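# Move empty bottle carrier between shelved benches onto tray

## Task

Pick up the empty bottle carrier from the shelved bench beside the door and set it upright on the floor of the spill tray on the shelved bench beside the window. The task fails if the carrier ever touches the floor, or if the robot tips over or is left leaning.

## Robot and tools

ROBOT. A TidyBot++: a mobile base (0.54 m long, 0.50 m wide, 0.38 m tall) on four powered casters, with one seven-joint arm and a two-finger gripper. The arm's shoulder is 0.12 m ahead of the base centre and 0.68 m above the floor. Segments: upper arm 0.42 m, forearm 0.31 m, hand 0.31 m to the hand point. Cameras: base_camera (fixed at the front of the base) and wrist_camera (looks along the hand). The arm begins folded, hand pointing down, reaching up to 0.08 m past the base front. A downward-pointing hand reaches at most about 0.94 m above the floor, and only near the base. A loose object may occasionally get nudged.

FRAMES. Base frame: origin on the floor below the base centre, x forward, y left, z up, in metres. hand_pose is the midpoint between the finger pads in this frame; the hand's own z axis runs out along the fingers and the fingers close along its y axis. The odometry frame is the base frame where the scene started. base_odometry counts wheel turns only (slip looks like travel); heading is in rad, positive to the left, -3.142 to 3.142. base_tilt is in degrees, positive when leaning forward or right; both carry about 1 degree of bias plus noise.

move. One action per call, built from any of these:
- base: an object of relative offsets from where the base is now, along its axes at the start of the command: translate_m (forward +, -2 to 2 m), strafe_m (left +, -2 to 2 m), rotate_rad (counter-clockwise from above +, -6.3 to 6.3 rad). Translate and strafe together give one straight drive.
- joints: absolute angles in rad by name. joint_1_rad any angle (whole arm about vertical; positive is clockwise from above, opposite to heading). joint_2_rad -2.249 to 2.249 (shoulder, 0 = upper arm up, positive leans forward). joint_3_rad any angle. joint_4_rad -2.579 to 2.579 (elbow, 0 straight; with joint_3_rad at 3.14 negative bends forward). joint_5_rad any angle. joint_6_rad -2.099 to 2.099 (wrist; negative bends the hand forward in the reference posture). joint_7_rad any angle (hand roll; pointing down, positive is counter-clockwise from above; at 1.57 fingers open left/right). gripper_pos 0 (open, ~85 mm gap) to 1 (closed); gap is about 85 x (1 - gripper_pos) mm. Free-turning joints take the shorter way, so send steps under half a turn. Done tolerances: ±0.039 for joints 1-4, ±0.095 for 5-7, ±0.03 for the gripper.
- target: one list of seven numbers, an absolute hand pose in the base frame: [x, y, z, qw, qx, qy, qz], metres then quaternion. Alongside it, joints may hold gripper_pos only.
- speeds: optional caps for this action: translate_m and strafe_m 0.05 to 0.5 m/s (give one for a combined drive), rotate_rad 0.1 to 1.57 rad/s.
- cameras: list of base_camera, wrist_camera or all; [] for none. blocking: true (default) waits until everything rests; false returns in about 0.5 s while motion continues.
An empty move just reports state and images. No action runs past 15 s; a base drive is cut at 14 s.

wait(seconds 0 to 10, cameras) lets time pass without new commands. stop(cameras) brakes all your running motions. zoom_image(camera, region [x0, y0, x1, y1] in pixels, top-left origin, at most 504 x 504) enlarges part of the latest image. read_manual returns licence texts only. finished_scene(scene) ends the current scene, given its number; the goal must hold without the robot afterward.

RESULTS. pictures lists image order. move says done or the worst status. base_status, joint_status, hand_status: moving, done, off_target (resting away from target, maybe still pushing), contact_stop or time_out (uncommanded stops that cancel the rest of the reply's calls), not_followed. 'joint command not followed' with 'cause:' means self-collision blocked the arm; 'pose unreachable' means a target was withheld. on_its_own lists uncommanded behaviour. motor_effort is percent of maximum per motor, with the peak in brackets. hand_target is where the hand would sit with all joints on target. ARM HIT means a hard impact with the base or itself. torque_fault freezes the arm for 10 s. Motor temperatures, MOTOR HOT (from 60 °C) and OVER-TEMPERATURE FAULT (75 °C, arm sinks; keys show limit_stop_at_motor_heat) track heat. A refused or stopped call cancels later move, wait and finished_scene calls in that reply.

PRACTICE. Target moves usually end within 3 cm; fix by adding (wanted - hand_pose) to the last target. To hold still, resend hand_target, not hand_pose. Held loads make the arm sag; never command a joint to its current reading while holding something. Unreachable poses wander up to 10 s and end time_out. Forward-pointing low poses close to the base go wrong and can hit the base; no check prevents arm-base contact. The arm does not avoid furniture and keeps pushing. On a surface, hand_pose stops dropping while commands keep descending; watch motor_effort and images.

AVOID. Dropping or releasing moving objects, slams, hard hits, heavy pushes, squeezing hard on something still resting, fast swings of a load, torque faults, overheating, and tipping: don't drive or turn while the arm is snagged high, don't reach far out over nearby furniture from the folded pose, don't swing a stretched arm sideways. Backing away or retracting the arm rights a slight lean.

Each tool is called after "Emit:" as name(argument=value, ...), one argument or row to a line, values as JSON.

## Session

Emit:
move(
)

Scene clock: 0.00 s.
Motor temperatures (°C): [38 32 32 34 45 39 40]
base_odometry: x=+0.000 y=+0.000 heading=+0.000
base_tilt: forward=-0.1 right=+0.7
base_status: not commanded
joint_positions: joint_1_rad=-0.017 joint_2_rad=-0.392 joint_3_rad=+3.172 joint_4_rad=-2.501 joint_5_rad=+0.033 joint_6_rad=-0.829 joint_7_rad=+1.527 gripper_pos=+0.000
joint_status: not commanded
motor_effort: joint_1_rad=+0 joint_2_rad=-1 joint_3_rad=+0 joint_4_rad=+16 joint_5_rad=+1 joint_6_rad=+0 joint_7_rad=+0
hand_pose: x=+0.2914 y=-0.0073 z=+0.6049 quat_wxyz=(+0.006, +0.995, -0.018, +0.102) (m; base frame)
hand_target: x=+0.2893 y=-0.0072 z=+0.6033 quat_wxyz=(+0.006, +0.995, -0.018, +0.099) (m; base frame)
hand_status: not commanded
pictures: base_camera, wrist_camera

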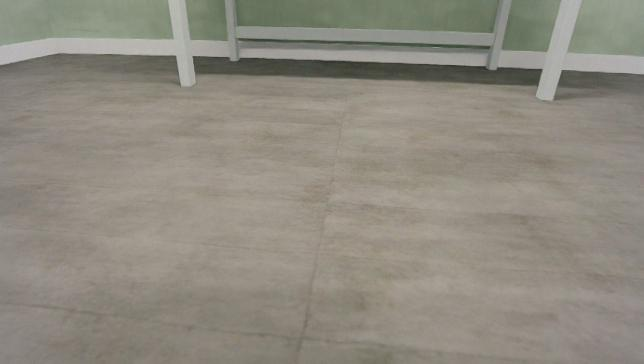

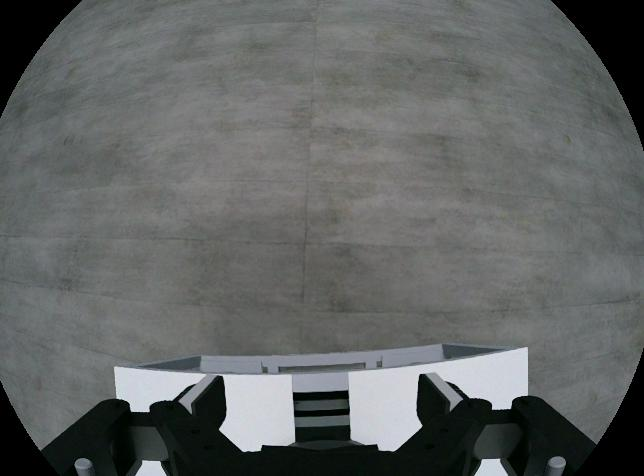

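Emit:
move(
  joints={"joint_6_rad": 0.5},
)

Scene clock: 10.50 s.
Motor temperatures (°C): [38 32 32 34 45 39 40]
move: done
base_odometry: x=+0.000 y=+0.000 heading=+0.000
base_tilt: forward=-0.1 right=+0.7
base_status: not commanded
joint_positions: joint_1_rad=-0.017 joint_2_rad=-0.393 joint_3_rad=+3.172 joint_4_rad=-2.496 joint_5_rad=+0.033 joint_6_rad=+0.441 joint_7_rad=+1.527 gripper_pos=+0.000
joint_status: all done
motor_effort: joint_1_rad=+0(1) joint_2_rad=-5(5) joint_3_rad=+0(1) joint_4_rad=+19(20) joint_5_rad=+1(2) joint_6_rad=+7(8) joint_7_rad=+0(0)
hand_pose: x=+0.5392 y=-0.0016 z=+0.8827 quat_wxyz=(-0.010, +0.739, -0.009, +0.674) (m; base frame)
hand_target: x=+0.5388 y=-0.0012 z=+0.8952 quat_wxyz=(-0.011, +0.722, -0.008, +0.692) (m; base frame)
hand_status: not commanded
pictures: base_camera, wrist_camera

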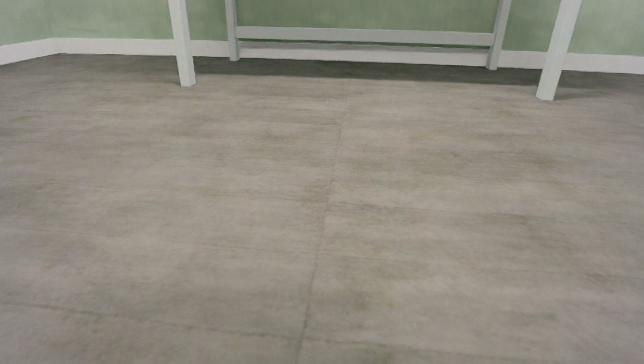

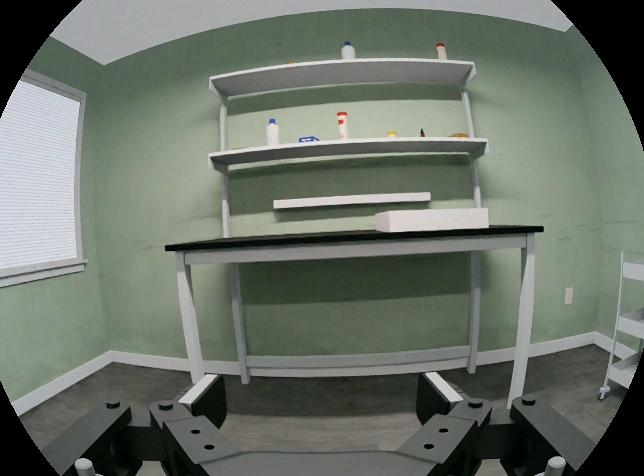

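Emit:
zoom_image(
  camera="wrist_camera",
  region=[150, 30, 650, 270],
)

Emit:
move(
  base={"rotate_rad": -1.57},
  cameras=["wrist_camera"],
)

Emit:
move(
  base={"rotate_rad": -1.57},
  cameras=["wrist_camera"],
)

Invalid region (150, 30, 650, 270): it reaches outside that camera's 644x476 image.

Scene clock: 19.00 s.
Motor temperatures (°C): [38 32 32 34 45 39 40]
move: done
base_odometry: x=+0.000 y=+0.000 heading=-1.569
base_tilt: forward=-0.1 right=+0.7
base_status: done
joint_positions: joint_1_rad=-0.016 joint_2_rad=-0.393 joint_3_rad=+3.173 joint_4_rad=-2.496 joint_5_rad=+0.033 joint_6_rad=+0.442 joint_7_rad=+1.527 gripper_pos=+0.000
joint_status: not commanded
motor_effort: joint_1_rad=+0(1) joint_2_rad=-5(6) joint_3_rad=+0(1) joint_4_rad=+20(20) joint_5_rad=+0(1) joint_6_rad=+7(8) joint_7_rad=+0(1)
hand_pose: x=+0.5393 y=-0.0020 z=+0.8830 quat_wxyz=(-0.010, +0.738, -0.009, +0.674) (m; base frame)
hand_target: x=+0.5388 y=-0.0012 z=+0.8952 quat_wxyz=(-0.011, +0.722, -0.008, +0.692) (m; base frame)
hand_status: not commanded
pictures: wrist_camera

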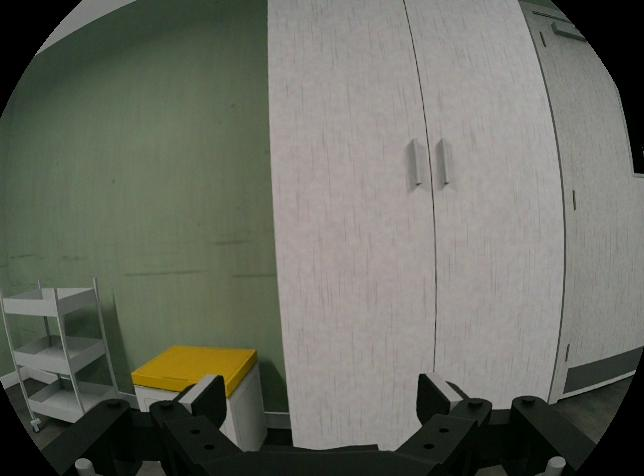

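Scene clock: 21.33 s.
Motor temperatures (°C): [38 32 32 34 45 39 40]
move: done
base_odometry: x=+0.000 y=+0.000 heading=-3.139
base_tilt: forward=-0.1 right=+0.6
base_status: done
joint_positions: joint_1_rad=-0.016 joint_2_rad=-0.393 joint_3_rad=+3.174 joint_4_rad=-2.496 joint_5_rad=+0.033 joint_6_rad=+0.442 joint_7_rad=+1.527 gripper_pos=+0.000
joint_status: not commanded
motor_effort: joint_1_rad=+0(1) joint_2_rad=-5(6) joint_3_rad=+0(1) joint_4_rad=+20(20) joint_5_rad=+0(1) joint_6_rad=+7(8) joint_7_rad=+0(0)
hand_pose: x=+0.5393 y=-0.0023 z=+0.8831 quat_wxyz=(-0.010, +0.738, -0.010, +0.674) (m; base frame)
hand_target: x=+0.5388 y=-0.0012 z=+0.8952 quat_wxyz=(-0.011, +0.722, -0.008, +0.692) (m; base frame)
hand_status: not commanded
pictures: wrist_camera

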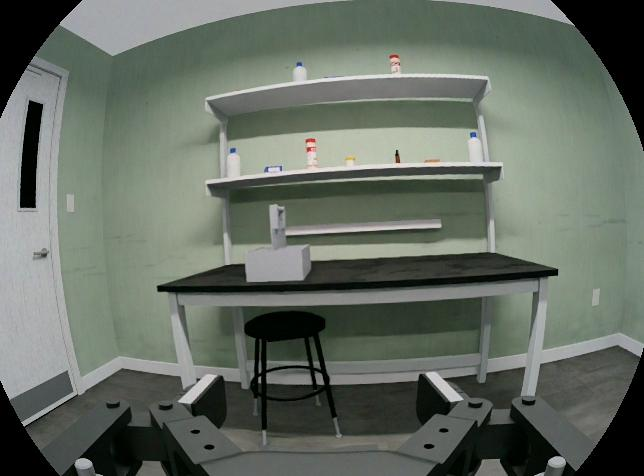

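Emit:
zoom_image(
  camera="wrist_camera",
  region=[140, 190, 400, 450],
)

Scaled by 1.938.

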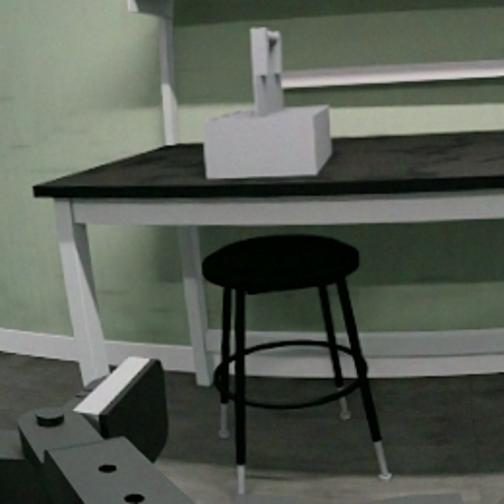

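Emit:
move(
  cameras=["base_camera"],
)

Emit:
zoom_image(
  camera="base_camera",
  region=[0, 0, 500, 300],
)

Scene clock: 48.93 s.
Motor temperatures (°C): [38 32 32 35 45 39 40]
base_odometry: x=+0.000 y=+0.000 heading=-3.139
base_tilt: forward=-0.1 right=+0.7
base_status: done
joint_positions: joint_1_rad=-0.016 joint_2_rad=-0.393 joint_3_rad=+3.174 joint_4_rad=-2.496 joint_5_rad=+0.033 joint_6_rad=+0.442 joint_7_rad=+1.527 gripper_pos=+0.000
joint_status: not commanded
motor_effort: joint_1_rad=+0(1) joint_2_rad=-5(6) joint_3_rad=+0(1) joint_4_rad=+20(20) joint_5_rad=-1(1) joint_6_rad=+7(8) joint_7_rad=+0(0)
hand_pose: x=+0.5393 y=-0.0023 z=+0.8831 quat_wxyz=(-0.010, +0.738, -0.010, +0.674) (m; base frame)
hand_target: x=+0.5388 y=-0.0012 z=+0.8952 quat_wxyz=(-0.011, +0.722, -0.008, +0.692) (m; base frame)
hand_status: not commanded
pictures: base_camera

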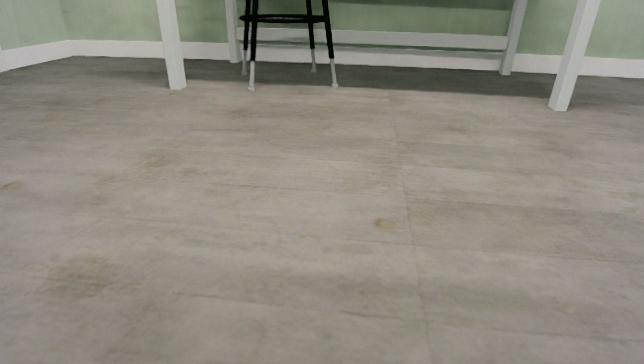

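Scaled by 1.008.

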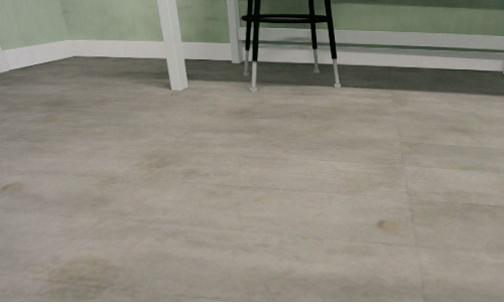

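Emit:
move(
  base={"rotate_rad": -0.148, "strafe_m": 0.30, "translate_m": 0.5},
)

Emit:
zoom_image(
  camera="wrist_camera",
  region=[150, 60, 500, 410],
)

Scene clock: 100.70 s.
Motor temperatures (°C): [38 32 31 35 45 39 40]
move: done
base_odometry: x=-0.499 y=-0.301 heading=+2.996
base_tilt: forward=-0.1 right=+0.7
base_status: done
joint_positions: joint_1_rad=-0.016 joint_2_rad=-0.391 joint_3_rad=+3.174 joint_4_rad=-2.496 joint_5_rad=+0.033 joint_6_rad=+0.444 joint_7_rad=+1.527 gripper_pos=+0.000
joint_status: not commanded
motor_effort: joint_1_rad=+0(2) joint_2_rad=-5(8) joint_3_rad=+0(2) joint_4_rad=+20(21) joint_5_rad=-1(1) joint_6_rad=+7(8) joint_7_rad=+0(1)
hand_pose: x=+0.5396 y=-0.0025 z=+0.8831 quat_wxyz=(-0.010, +0.738, -0.010, +0.675) (m; base frame)
hand_target: x=+0.5388 y=-0.0012 z=+0.8952 quat_wxyz=(-0.011, +0.722, -0.008, +0.692) (m; base frame)
hand_status: not commanded
pictures: base_camera, wrist_camera

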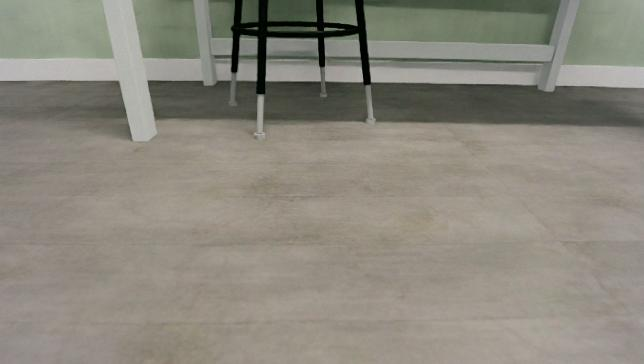

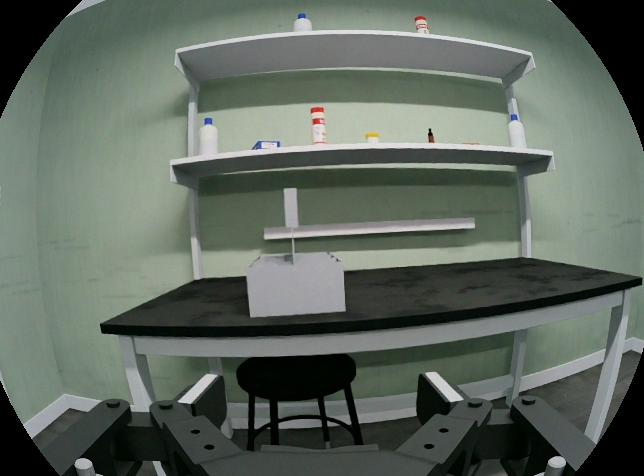

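Scaled by 1.440.

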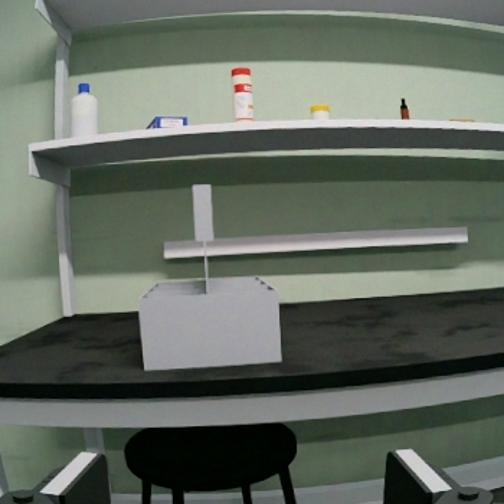

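Emit:
zoom_image(
  camera="wrist_camera",
  region=[230, 170, 370, 340],
)

Scaled by 2.965.

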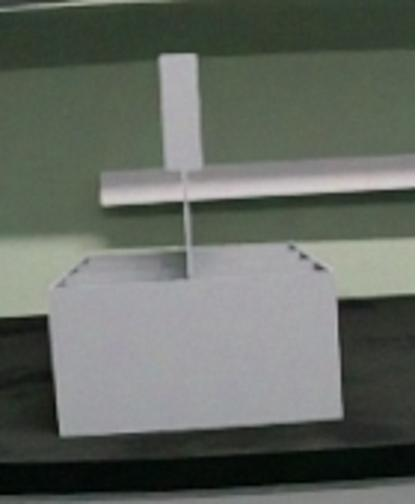

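Emit:
move(
  base={"translate_m": 0.35, "strafe_m": 0.04},
  joints={"joint_4_rad": -2.282, "joint_6_rad": 0.35},
)

Emit:
zoom_image(
  camera="wrist_camera",
  region=[170, 150, 470, 450],
)

Scene clock: 190.83 s.
Motor temperatures (°C): [38 32 31 35 45 39 40]
move: done
base_odometry: x=-0.851 y=-0.290 heading=+2.996
base_tilt: forward=-0.1 right=+0.7
base_status: done
joint_positions: joint_1_rad=-0.016 joint_2_rad=-0.388 joint_3_rad=+3.174 joint_4_rad=-2.280 joint_5_rad=+0.033 joint_6_rad=+0.406 joint_7_rad=+1.527 gripper_pos=+0.000
joint_status: all done
motor_effort: joint_1_rad=+0(1) joint_2_rad=-7(9) joint_3_rad=+0(1) joint_4_rad=+21(22) joint_5_rad=+0(1) joint_6_rad=+7(8) joint_7_rad=+0(0)
hand_pose: x=+0.5686 y=-0.0047 z=+0.9983 quat_wxyz=(-0.009, +0.677, -0.009, +0.736) (m; base frame)
hand_target: x=+0.5682 y=-0.0039 z=+0.9817 quat_wxyz=(-0.008, +0.696, -0.009, +0.718) (m; base frame)
hand_status: not commanded
pictures: base_camera, wrist_camera

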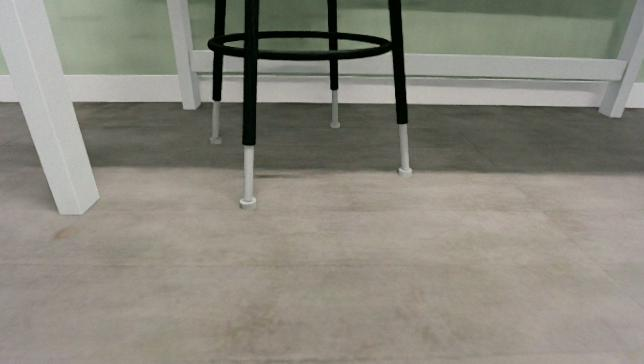

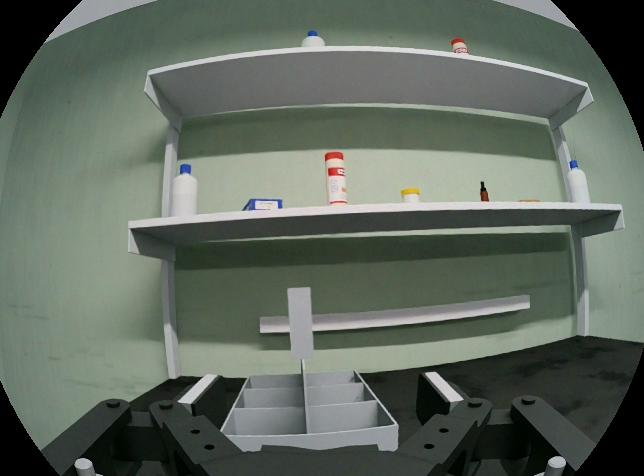

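Scaled by 1.680.

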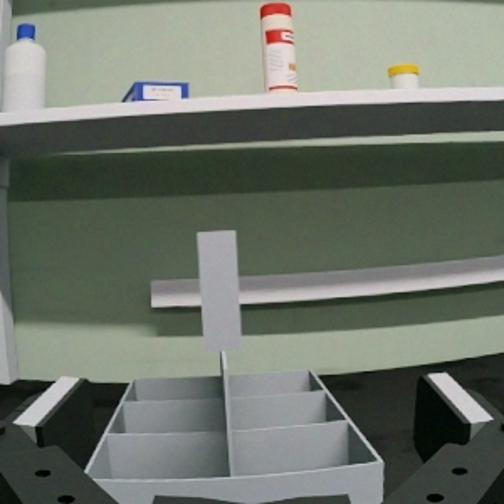

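Emit:
move(
  joints={"joint_2_rad": -0.05, "joint_4_rad": -1.80, "joint_6_rad": -0.35},
  cameras=["wrist_camera"],
)

Emit:
zoom_image(
  camera="wrist_camera",
  region=[150, 150, 500, 450],
)

Scene clock: 216.47 s.
Motor temperatures (°C): [38 32 31 35 45 39 40]
move: done
base_odometry: x=-0.851 y=-0.290 heading=+2.996
base_tilt: forward=-0.1 right=+0.7
base_status: not commanded
joint_positions: joint_1_rad=-0.016 joint_2_rad=-0.070 joint_3_rad=+3.174 joint_4_rad=-1.802 joint_5_rad=+0.033 joint_6_rad=-0.290 joint_7_rad=+1.527 gripper_pos=+0.000
joint_status: all done
motor_effort: joint_1_rad=+0(1) joint_2_rad=-19(20) joint_3_rad=+0(0) joint_4_rad=+21(22) joint_5_rad=+0(1) joint_6_rad=+6(8) joint_7_rad=+0(0)
hand_pose: x=+0.6803 y=-0.0111 z=+0.9149 quat_wxyz=(+0.004, +0.847, -0.015, +0.531) (m; base frame)
hand_target: x=+0.6763 y=-0.0102 z=+0.8889 quat_wxyz=(+0.004, +0.867, -0.015, +0.498) (m; base frame)
hand_status: not commanded
pictures: wrist_camera

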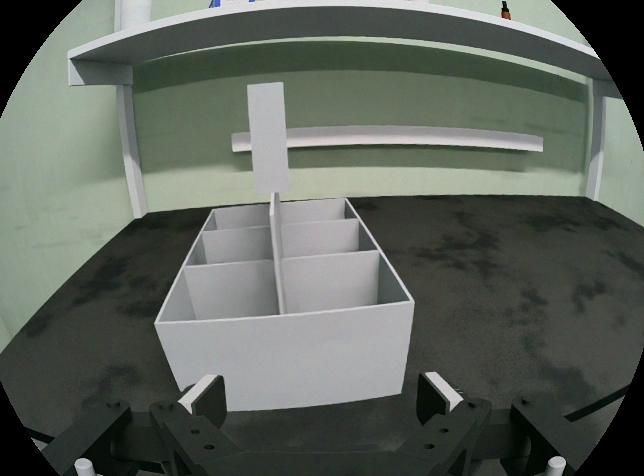

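Scaled by 1.440.

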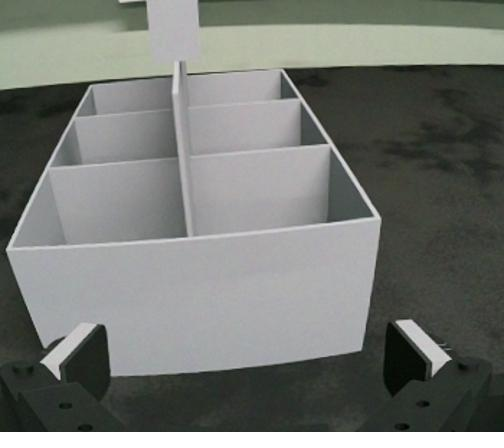

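Emit:
move(
  base={"strafe_m": -0.3, "rotate_rad": 0.4},
)

Emit:
zoom_image(
  camera="wrist_camera",
  region=[150, 30, 500, 380],
)

Scene clock: 276.93 s.
Motor temperatures (°C): [38 32 31 35 45 39 40]
move: done
base_odometry: x=-0.808 y=+0.007 heading=-2.886
base_tilt: forward=-0.1 right=+0.7
base_status: done
joint_positions: joint_1_rad=-0.022 joint_2_rad=-0.068 joint_3_rad=+3.168 joint_4_rad=-1.801 joint_5_rad=+0.033 joint_6_rad=-0.294 joint_7_rad=+1.527 gripper_pos=+0.000
joint_status: not commanded
motor_effort: joint_1_rad=+0(4) joint_2_rad=-19(20) joint_3_rad=+0(4) joint_4_rad=+21(22) joint_5_rad=+0(1) joint_6_rad=+6(7) joint_7_rad=+0(0)
hand_pose: x=+0.6804 y=-0.0049 z=+0.9137 quat_wxyz=(+0.001, +0.849, -0.010, +0.529) (m; base frame)
hand_target: x=+0.6763 y=-0.0102 z=+0.8889 quat_wxyz=(+0.004, +0.867, -0.015, +0.498) (m; base frame)
hand_status: not commanded
pictures: base_camera, wrist_camera

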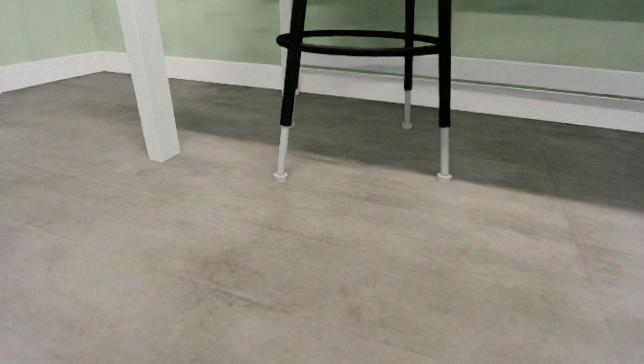

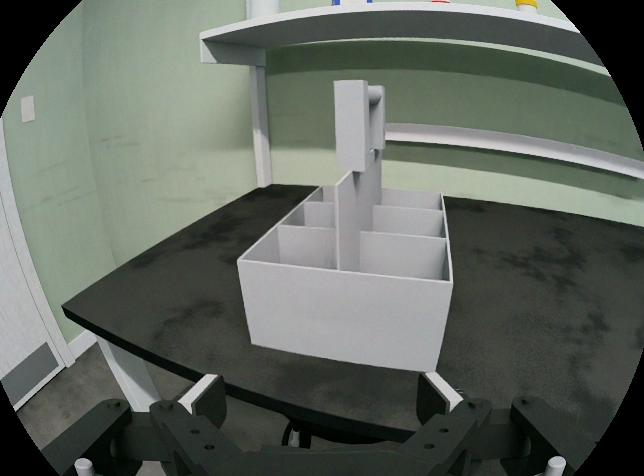

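Scaled by 1.440.

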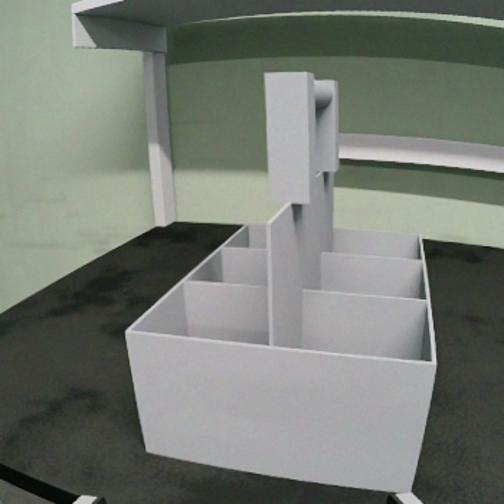

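Emit:
move(
  joints={"joint_2_rad": -0.06, "joint_4_rad": -0.97, "joint_6_rad": -1.444},
  cameras=[],
)

Emit:
move(
  base={"rotate_rad": -0.24, "translate_m": 0.136, "strafe_m": 0.137},
)

Emit:
zoom_image(
  camera="wrist_camera",
  region=[150, 0, 500, 350],
)

Scene clock: 395.00 s.
Motor temperatures (°C): [38 32 31 35 45 39 40]
move: done
base_odometry: x=-0.808 y=+0.007 heading=-2.886
base_tilt: forward=-0.1 right=+0.7
base_status: not commanded
joint_positions: joint_1_rad=-0.022 joint_2_rad=-0.068 joint_3_rad=+3.168 joint_4_rad=-0.972 joint_5_rad=+0.033 joint_6_rad=-1.384 joint_7_rad=+1.527 gripper_pos=+0.000
joint_status: all done
motor_effort: joint_1_rad=+0(1) joint_2_rad=-14(21) joint_3_rad=+0(0) joint_4_rad=+17(23) joint_5_rad=+0(1) joint_6_rad=+5(7) joint_7_rad=+0(1)
hand_pose: x=+0.5722 y=-0.0117 z=+1.0913 quat_wxyz=(+0.007, +0.910, -0.027, +0.414) (m; base frame)
hand_target: x=+0.5627 y=-0.0156 z=+1.0752 quat_wxyz=(+0.009, +0.923, -0.031, +0.384) (m; base frame)
hand_status: not commanded
pictures: none
No camera images: "cameras" was empty.

Scene clock: 396.63 s.
Motor temperatures (°C): [38 32 31 35 45 39 40]
move: done
base_odometry: x=-0.905 y=-0.160 heading=-3.127
base_tilt: forward=-0.1 right=+0.7
base_status: done
joint_positions: joint_1_rad=-0.018 joint_2_rad=-0.066 joint_3_rad=+3.170 joint_4_rad=-0.971 joint_5_rad=+0.033 joint_6_rad=-1.388 joint_7_rad=+1.527 gripper_pos=+0.000
joint_status: not commanded
motor_effort: joint_1_rad=+0(3) joint_2_rad=-15(20) joint_3_rad=+0(3) joint_4_rad=+18(18) joint_5_rad=+0(2) joint_6_rad=+5(6) joint_7_rad=+0(0)
hand_pose: x=+0.5722 y=-0.0141 z=+1.0901 quat_wxyz=(+0.008, +0.911, -0.029, +0.412) (m; base frame)
hand_target: x=+0.5627 y=-0.0156 z=+1.0752 quat_wxyz=(+0.009, +0.923, -0.031, +0.384) (m; base frame)
hand_status: not commanded
pictures: base_camera, wrist_camera

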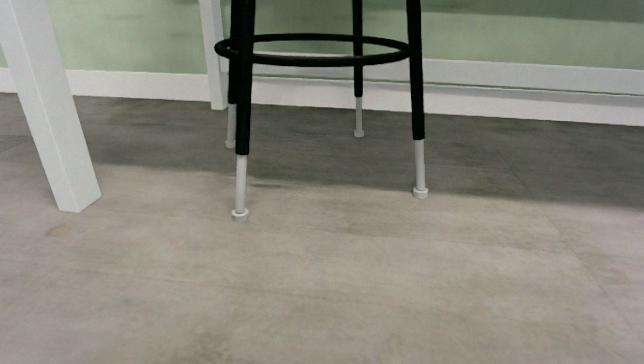

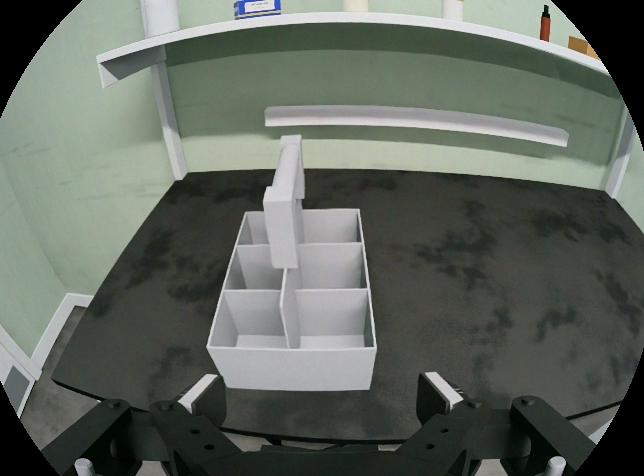

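Scaled by 1.440.

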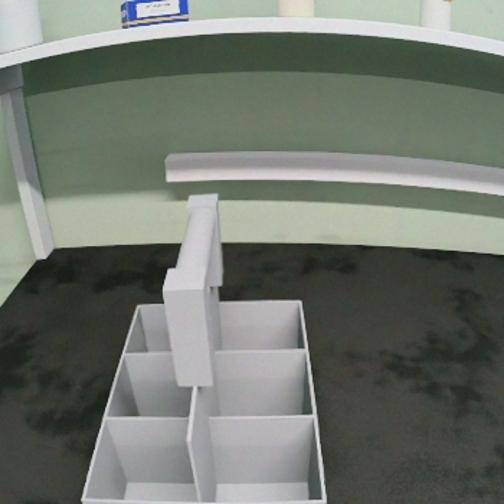

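Emit:
move(
  base={"translate_m": 0.20, "strafe_m": 0.0195},
  speeds={"translate_m": 0.2},
)

Emit:
zoom_image(
  camera="wrist_camera",
  region=[150, 100, 500, 450],
)

Scene clock: 485.70 s.
Motor temperatures (°C): [38 32 31 35 45 39 40]
move: done
base_odometry: x=-1.105 y=-0.183 heading=-3.126
base_tilt: forward=-0.1 right=+0.7
base_status: done
joint_positions: joint_1_rad=-0.018 joint_2_rad=-0.064 joint_3_rad=+3.170 joint_4_rad=-0.971 joint_5_rad=+0.033 joint_6_rad=-1.389 joint_7_rad=+1.527 gripper_pos=+0.000
joint_status: not commanded
motor_effort: joint_1_rad=+0(1) joint_2_rad=-15(18) joint_3_rad=+0(1) joint_4_rad=+17(18) joint_5_rad=+0(2) joint_6_rad=+5(6) joint_7_rad=+0(0)
hand_pose: x=+0.5726 y=-0.0141 z=+1.0892 quat_wxyz=(+0.008, +0.911, -0.029, +0.410) (m; base frame)
hand_target: x=+0.5627 y=-0.0156 z=+1.0752 quat_wxyz=(+0.009, +0.923, -0.031, +0.384) (m; base frame)
hand_status: not commanded
pictures: base_camera, wrist_camera

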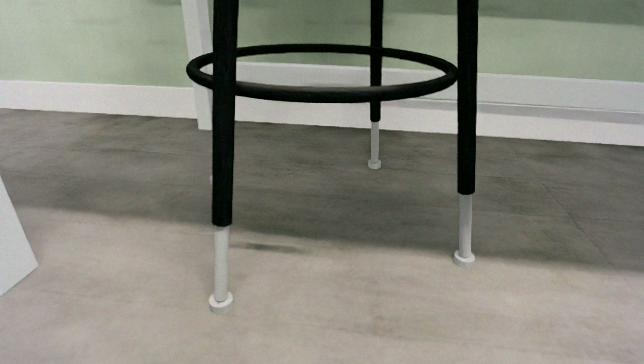

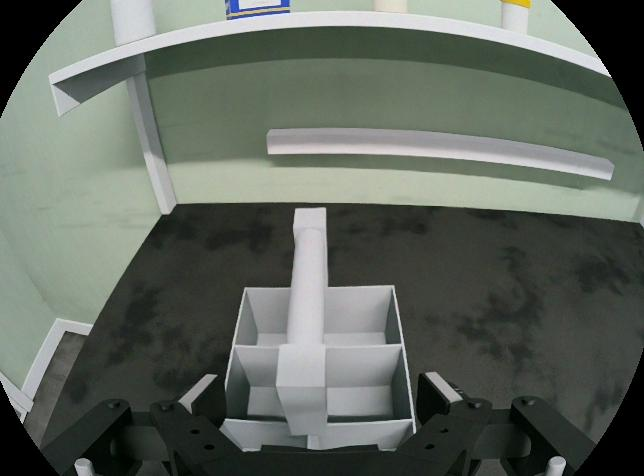

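Scaled by 1.440.

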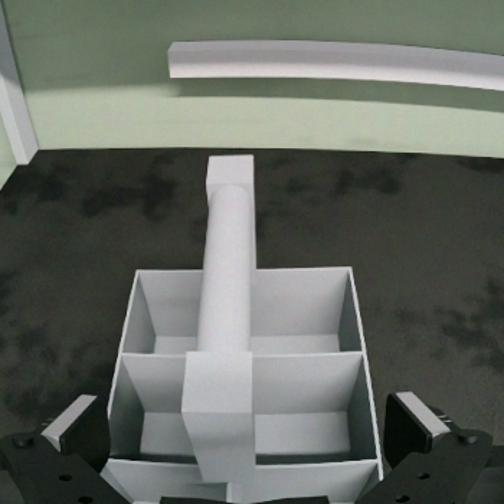

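Emit:
move(
  base={"translate_m": 0.065},
  speeds={"translate_m": 0.15},
  cameras=[],
)

Emit:
move(
  joints={"joint_2_rad": -0.007, "joint_4_rad": -1.147, "joint_6_rad": -1.275},
)

Emit:
zoom_image(
  camera="wrist_camera",
  region=[150, 126, 500, 476],
)

Scene clock: 518.07 s.
Motor temperatures (°C): [38 32 31 35 45 39 40]
move: done
base_odometry: x=-1.170 y=-0.184 heading=-3.126
base_tilt: forward=-0.1 right=+0.7
base_status: done
joint_positions: joint_1_rad=-0.018 joint_2_rad=-0.063 joint_3_rad=+3.170 joint_4_rad=-0.970 joint_5_rad=+0.033 joint_6_rad=-1.390 joint_7_rad=+1.527 gripper_pos=+0.000
joint_status: not commanded
motor_effort: joint_1_rad=+0(1) joint_2_rad=-15(18) joint_3_rad=+0(1) joint_4_rad=+17(18) joint_5_rad=+0(1) joint_6_rad=+5(6) joint_7_rad=+0(0)
hand_pose: x=+0.5730 y=-0.0141 z=+1.0885 quat_wxyz=(+0.008, +0.912, -0.029, +0.410) (m; base frame)
hand_target: x=+0.5627 y=-0.0156 z=+1.0752 quat_wxyz=(+0.009, +0.923, -0.031, +0.384) (m; base frame)
hand_status: not commanded
pictures: none
No camera images: "cameras" was empty.

Scene clock: 519.33 s.
Motor temperatures (°C): [38 32 31 35 45 39 40]
move: done
base_odometry: x=-1.170 y=-0.184 heading=-3.126
base_tilt: forward=-0.1 right=+0.7
base_status: not commanded
joint_positions: joint_1_rad=-0.018 joint_2_rad=-0.025 joint_3_rad=+3.170 joint_4_rad=-1.125 joint_5_rad=+0.033 joint_6_rad=-1.323 joint_7_rad=+1.527 gripper_pos=+0.000
joint_status: all done
motor_effort: joint_1_rad=+0(1) joint_2_rad=-16(20) joint_3_rad=+0(0) joint_4_rad=+18(19) joint_5_rad=+0(1) joint_6_rad=+4(6) joint_7_rad=+0(1)
hand_pose: x=+0.5939 y=-0.0137 z=+1.0109 quat_wxyz=(+0.010, +0.936, -0.027, +0.352) (m; base frame)
hand_target: x=+0.6086 y=-0.0153 z=+1.0013 quat_wxyz=(+0.011, +0.934, -0.028, +0.356) (m; base frame)
hand_status: not commanded
pictures: base_camera, wrist_camera

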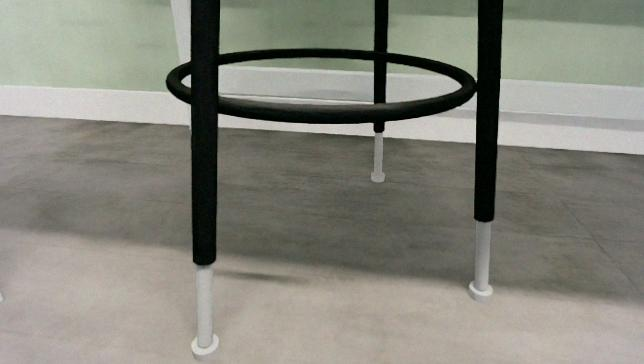

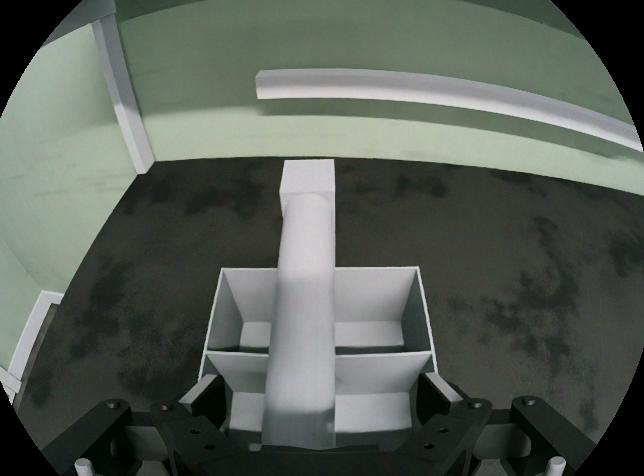

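Scaled by 1.440.

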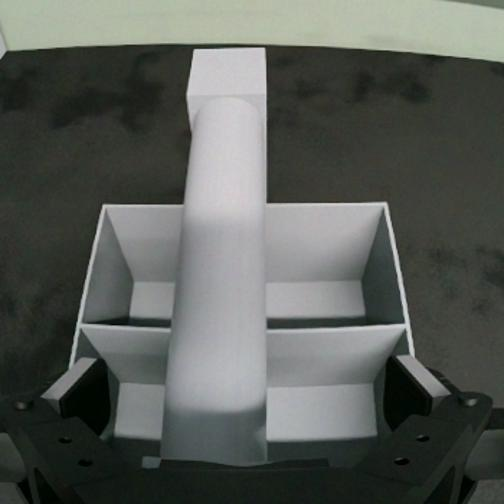

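Emit:
move(
  base={"translate_m": 0.026, "strafe_m": 0.005},
  speeds={"translate_m": 0.1},
)

Emit:
zoom_image(
  camera="wrist_camera",
  region=[150, 126, 500, 476],
)

Scene clock: 546.70 s.
Motor temperatures (°C): [38 32 31 35 45 39 40]
move: done
base_odometry: x=-1.196 y=-0.189 heading=-3.126
base_tilt: forward=-0.1 right=+0.7
base_status: done
joint_positions: joint_1_rad=-0.018 joint_2_rad=-0.018 joint_3_rad=+3.170 joint_4_rad=-1.125 joint_5_rad=+0.033 joint_6_rad=-1.318 joint_7_rad=+1.527 gripper_pos=+0.000
joint_status: not commanded
motor_effort: joint_1_rad=+0(2) joint_2_rad=-16(20) joint_3_rad=+0(1) joint_4_rad=+16(19) joint_5_rad=+0(1) joint_6_rad=+3(5) joint_7_rad=+0(0)
hand_pose: x=+0.5972 y=-0.0137 z=+1.0086 quat_wxyz=(+0.010, +0.936, -0.027, +0.351) (m; base frame)
hand_target: x=+0.6086 y=-0.0153 z=+1.0013 quat_wxyz=(+0.011, +0.934, -0.028, +0.356) (m; base frame)
hand_status: not commanded
pictures: base_camera, wrist_camera

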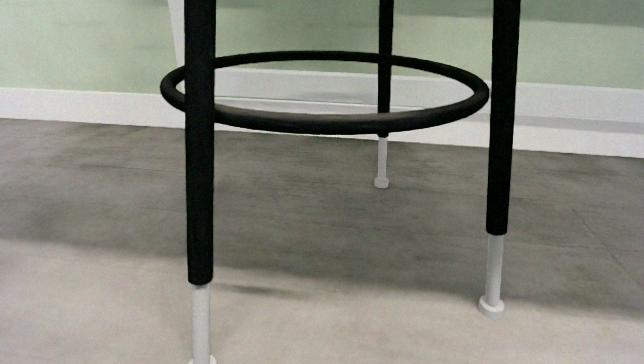

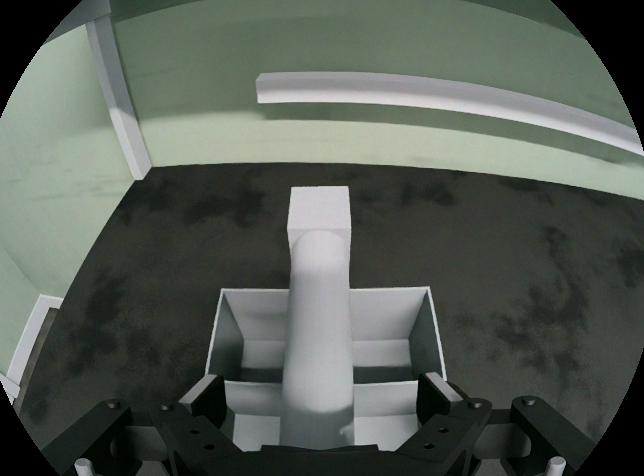

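Scaled by 1.440.

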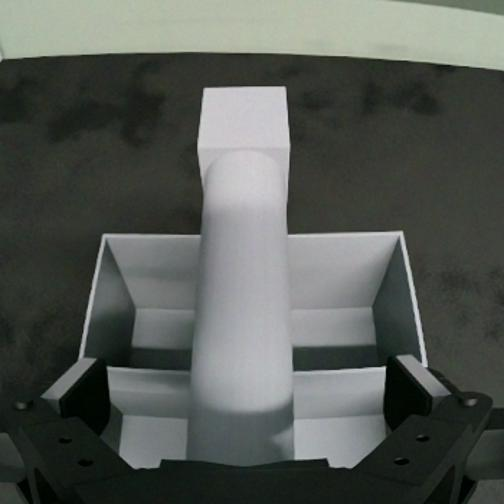

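Emit:
move(
  joints={"gripper_pos": 0.62},
  cameras=["wrist_camera"],
)

Emit:
move(
  joints={"gripper_pos": 0.75},
  cameras=["wrist_camera"],
)

Scene clock: 555.93 s.
Motor temperatures (°C): [38 32 31 35 45 39 40]
move: done
base_odometry: x=-1.196 y=-0.189 heading=-3.126
base_tilt: forward=-0.1 right=+0.7
base_status: not commanded
joint_positions: joint_1_rad=-0.018 joint_2_rad=-0.018 joint_3_rad=+3.170 joint_4_rad=-1.125 joint_5_rad=+0.033 joint_6_rad=-1.318 joint_7_rad=+1.527 gripper_pos=+0.620
joint_status: all done
motor_effort: joint_1_rad=+0(1) joint_2_rad=-16(17) joint_3_rad=+0(1) joint_4_rad=+17(17) joint_5_rad=+0(1) joint_6_rad=+3(4) joint_7_rad=+0(0)
hand_pose: x=+0.5972 y=-0.0137 z=+1.0086 quat_wxyz=(+0.010, +0.936, -0.027, +0.351) (m; base frame)
hand_target: x=+0.6086 y=-0.0153 z=+1.0013 quat_wxyz=(+0.011, +0.934, -0.028, +0.356) (m; base frame)
hand_status: not commanded
pictures: wrist_camera

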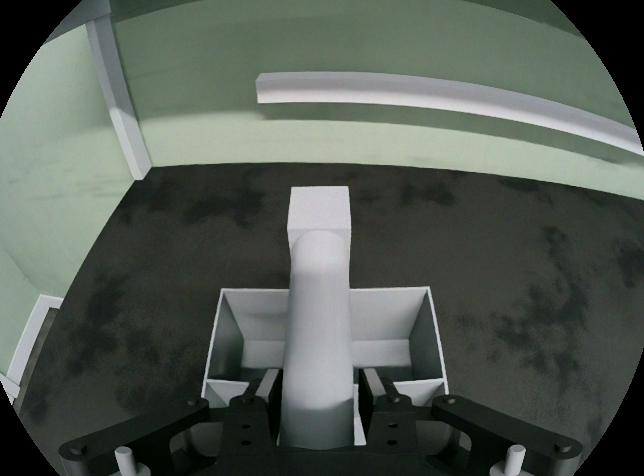

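Scene clock: 556.50 s.
Motor temperatures (°C): [38 32 31 35 45 39 40]
move: done
base_odometry: x=-1.196 y=-0.189 heading=-3.126
base_tilt: forward=-0.1 right=+0.7
base_status: not commanded
joint_positions: joint_1_rad=-0.018 joint_2_rad=-0.018 joint_3_rad=+3.170 joint_4_rad=-1.125 joint_5_rad=+0.033 joint_6_rad=-1.318 joint_7_rad=+1.527 gripper_pos=+0.730
joint_status: all done
motor_effort: joint_1_rad=+1(1) joint_2_rad=-16(17) joint_3_rad=+1(1) joint_4_rad=+17(18) joint_5_rad=+1(2) joint_6_rad=+4(4) joint_7_rad=+0(0)
hand_pose: x=+0.5972 y=-0.0137 z=+1.0086 quat_wxyz=(+0.010, +0.936, -0.027, +0.351) (m; base frame)
hand_target: x=+0.6086 y=-0.0153 z=+1.0013 quat_wxyz=(+0.011, +0.934, -0.028, +0.356) (m; base frame)
hand_status: not commanded
pictures: wrist_camera

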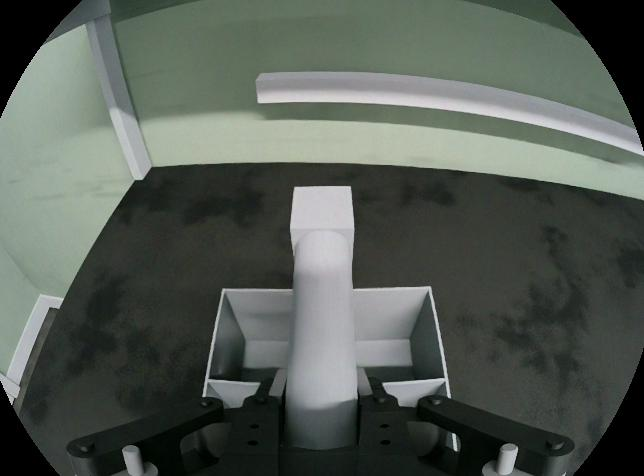

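Emit:
move(
  joints={"gripper_pos": 0.88},
  cameras=[],
)

Emit:
move(
  joints={"joint_2_rad": 0.031, "joint_4_rad": -1.012, "joint_6_rad": -1.372},
  cameras=["wrist_camera"],
)

Scene clock: 567.00 s.
Motor temperatures (°C): [38 32 31 35 45 39 40]
move: off_target
base_odometry: x=-1.196 y=-0.189 heading=-3.126
base_tilt: forward=-0.1 right=+0.7
base_status: not commanded
joint_positions: joint_1_rad=-0.018 joint_2_rad=-0.018 joint_3_rad=+3.170 joint_4_rad=-1.125 joint_5_rad=+0.033 joint_6_rad=-1.318 joint_7_rad=+1.527 gripper_pos=+0.734
joint_status: gripper_pos off_target (ended at +0.734, target +0.880)
motor_effort: joint_1_rad=+1(1) joint_2_rad=-16(16) joint_3_rad=+1(1) joint_4_rad=+17(17) joint_5_rad=-1(1) joint_6_rad=+4(4) joint_7_rad=+0(0)
hand_pose: x=+0.5972 y=-0.0137 z=+1.0086 quat_wxyz=(+0.010, +0.936, -0.027, +0.351) (m; base frame)
hand_target: x=+0.6086 y=-0.0153 z=+1.0013 quat_wxyz=(+0.011, +0.934, -0.028, +0.356) (m; base frame)
hand_status: not commanded
pictures: none
No camera images: "cameras" was empty.

Scene clock: 568.03 s.
Motor temperatures (°C): [38 32 31 35 45 39 40]
move: done
base_odometry: x=-1.196 y=-0.189 heading=-3.126
base_tilt: forward=-0.1 right=+0.7
base_status: not commanded
joint_positions: joint_1_rad=-0.018 joint_2_rad=+0.030 joint_3_rad=+3.170 joint_4_rad=-1.030 joint_5_rad=+0.033 joint_6_rad=-1.342 joint_7_rad=+1.527 gripper_pos=+0.734
joint_status: all done
motor_effort: joint_1_rad=+0(1) joint_2_rad=-22(24) joint_3_rad=+0(1) joint_4_rad=+21(23) joint_5_rad=-1(1) joint_6_rad=+7(8) joint_7_rad=+0(0)
hand_pose: x=+0.6155 y=-0.0134 z=+1.0263 quat_wxyz=(+0.011, +0.932, -0.027, +0.362) (m; base frame)
hand_target: x=+0.6105 y=-0.0152 z=+1.0281 quat_wxyz=(+0.011, +0.934, -0.029, +0.356) (m; base frame)
hand_status: not commanded
pictures: wrist_camera

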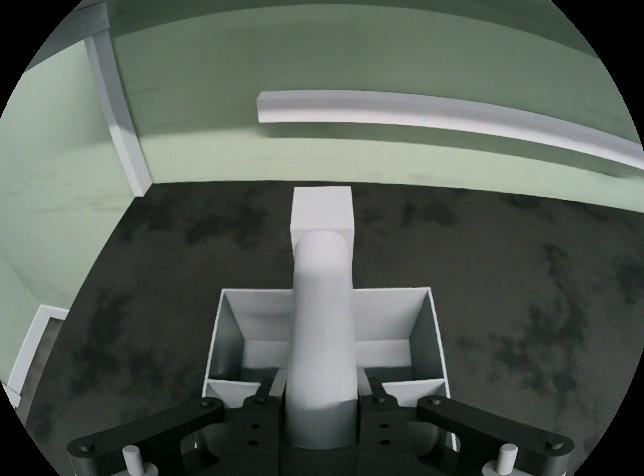

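Emit:
move(
  joints={"joint_2_rad": 0.069, "joint_4_rad": -0.878, "joint_6_rad": -1.468},
  cameras=["wrist_camera"],
)

Scene clock: 572.73 s.
Motor temperatures (°C): [38 32 31 35 45 39 40]
move: done
base_odometry: x=-1.196 y=-0.189 heading=-3.126
base_tilt: forward=-0.1 right=+0.7
base_status: not commanded
joint_positions: joint_1_rad=-0.018 joint_2_rad=+0.059 joint_3_rad=+3.170 joint_4_rad=-0.894 joint_5_rad=+0.033 joint_6_rad=-1.425 joint_7_rad=+1.527 gripper_pos=+0.734
joint_status: all done
motor_effort: joint_1_rad=+0(0) joint_2_rad=-23(24) joint_3_rad=+0(0) joint_4_rad=+21(22) joint_5_rad=+0(1) joint_6_rad=+7(8) joint_7_rad=+0(1)
hand_pose: x=+0.6155 y=-0.0132 z=+1.0592 quat_wxyz=(+0.010, +0.927, -0.029, +0.373) (m; base frame)
hand_target: x=+0.6101 y=-0.0148 z=+1.0526 quat_wxyz=(+0.011, +0.934, -0.031, +0.356) (m; base frame)
hand_status: not commanded
pictures: wrist_camera

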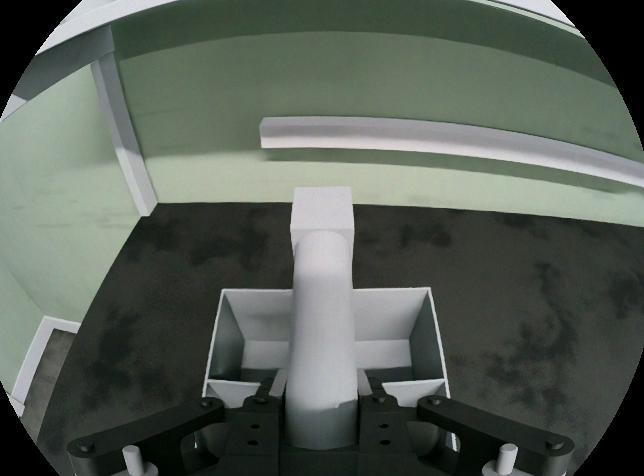

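Emit:
move(
  joints={"joint_2_rad": 0.031, "joint_4_rad": -1.012, "joint_6_rad": -1.372},
  cameras=[],
)

Emit:
move(
  joints={"joint_2_rad": 0.016, "joint_4_rad": -1.066, "joint_6_rad": -1.333},
  cameras=["wrist_camera"],
)

Scene clock: 706.43 s.
Motor temperatures (°C): [38 33 31 35 44 39 40]
move: done
base_odometry: x=-1.196 y=-0.189 heading=-3.126
base_tilt: forward=-0.1 right=+0.7
base_status: not commanded
joint_positions: joint_1_rad=-0.018 joint_2_rad=+0.053 joint_3_rad=+3.170 joint_4_rad=-1.006 joint_5_rad=+0.033 joint_6_rad=-1.424 joint_7_rad=+1.527 gripper_pos=+0.735
joint_status: all done
motor_effort: joint_1_rad=+0(1) joint_2_rad=-22(25) joint_3_rad=+0(0) joint_4_rad=+20(22) joint_5_rad=-1(1) joint_6_rad=+6(8) joint_7_rad=+0(0)
hand_pose: x=+0.6063 y=-0.0133 z=+1.0098 quat_wxyz=(+0.011, +0.946, -0.028, +0.324) (m; base frame)
hand_target: x=+0.6105 y=-0.0152 z=+1.0281 quat_wxyz=(+0.011, +0.934, -0.029, +0.356) (m; base frame)
hand_status: not commanded
pictures: none
No camera images: "cameras" was empty.

Scene clock: 707.17 s.
Motor temperatures (°C): [38 33 31 35 44 39 40]
move: done
base_odometry: x=-1.196 y=-0.189 heading=-3.126
base_tilt: forward=-0.1 right=+0.7
base_status: not commanded
joint_positions: joint_1_rad=-0.018 joint_2_rad=+0.031 joint_3_rad=+3.170 joint_4_rad=-1.050 joint_5_rad=+0.033 joint_6_rad=-1.389 joint_7_rad=+1.527 gripper_pos=+0.735
joint_status: all done
motor_effort: joint_1_rad=+0(0) joint_2_rad=-20(23) joint_3_rad=+0(0) joint_4_rad=+19(20) joint_5_rad=-1(1) joint_6_rad=+5(6) joint_7_rad=+0(0)
hand_pose: x=+0.6035 y=-0.0134 z=+1.0070 quat_wxyz=(+0.011, +0.943, -0.028, +0.330) (m; base frame)
hand_target: x=+0.6102 y=-0.0152 z=+1.0176 quat_wxyz=(+0.011, +0.934, -0.029, +0.356) (m; base frame)
hand_status: not commanded
pictures: wrist_camera

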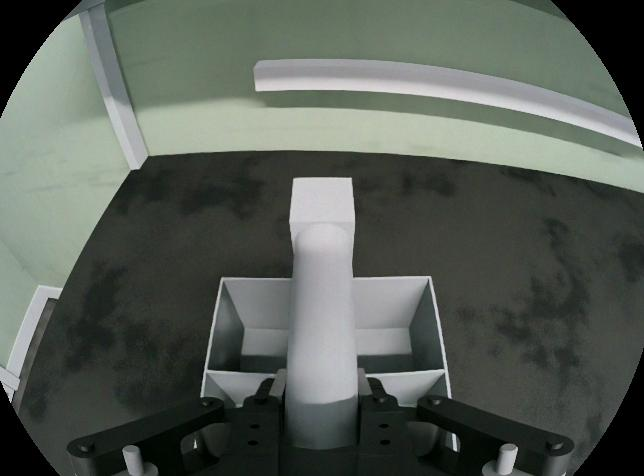

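Emit:
move(
  joints={"gripper_pos": 0.5},
  cameras=["wrist_camera"],
)

Emit:
move(
  joints={"gripper_pos": 0.0},
  cameras=["wrist_camera"],
)

Scene clock: 713.57 s.
Motor temperatures (°C): [38 33 31 35 44 39 40]
move: done
base_odometry: x=-1.196 y=-0.189 heading=-3.126
base_tilt: forward=-0.1 right=+0.7
base_status: not commanded
joint_positions: joint_1_rad=-0.018 joint_2_rad=+0.026 joint_3_rad=+3.170 joint_4_rad=-1.050 joint_5_rad=+0.033 joint_6_rad=-1.387 joint_7_rad=+1.527 gripper_pos=+0.500
joint_status: all done
motor_effort: joint_1_rad=+0(0) joint_2_rad=-19(21) joint_3_rad=+0(1) joint_4_rad=+19(19) joint_5_rad=+1(1) joint_6_rad=+4(5) joint_7_rad=+0(0)
hand_pose: x=+0.6021 y=-0.0134 z=+1.0097 quat_wxyz=(+0.011, +0.942, -0.028, +0.333) (m; base frame)
hand_target: x=+0.6102 y=-0.0152 z=+1.0176 quat_wxyz=(+0.011, +0.934, -0.029, +0.356) (m; base frame)
hand_status: not commanded
pictures: wrist_camera

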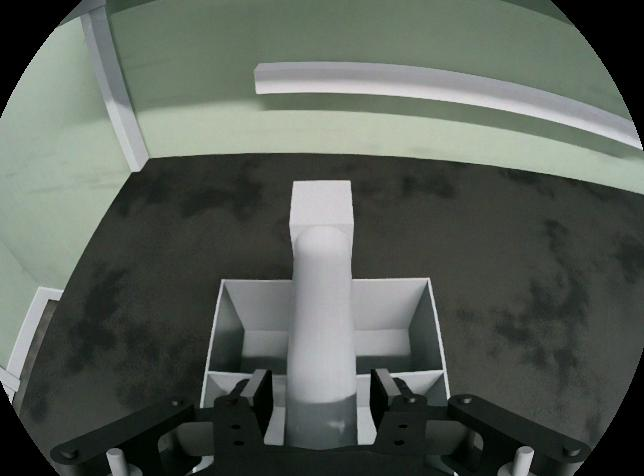

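Scene clock: 714.40 s.
Motor temperatures (°C): [38 33 31 35 44 39 40]
move: done
base_odometry: x=-1.196 y=-0.189 heading=-3.126
base_tilt: forward=-0.1 right=+0.7
base_status: not commanded
joint_positions: joint_1_rad=-0.018 joint_2_rad=+0.026 joint_3_rad=+3.170 joint_4_rad=-1.050 joint_5_rad=+0.033 joint_6_rad=-1.387 joint_7_rad=+1.527 gripper_pos=+0.000
joint_status: all done
motor_effort: joint_1_rad=+0(1) joint_2_rad=-19(19) joint_3_rad=+0(0) joint_4_rad=+18(18) joint_5_rad=+0(1) joint_6_rad=+4(4) joint_7_rad=+0(0)
hand_pose: x=+0.6021 y=-0.0134 z=+1.0097 quat_wxyz=(+0.011, +0.942, -0.028, +0.333) (m; base frame)
hand_target: x=+0.6102 y=-0.0152 z=+1.0176 quat_wxyz=(+0.011, +0.934, -0.029, +0.356) (m; base frame)
hand_status: not commanded
pictures: wrist_camera

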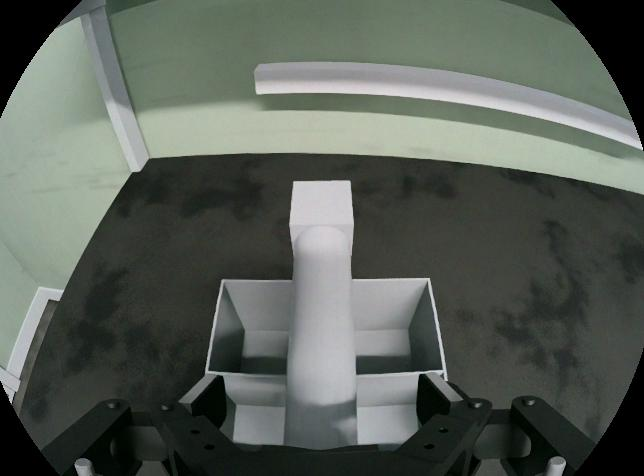

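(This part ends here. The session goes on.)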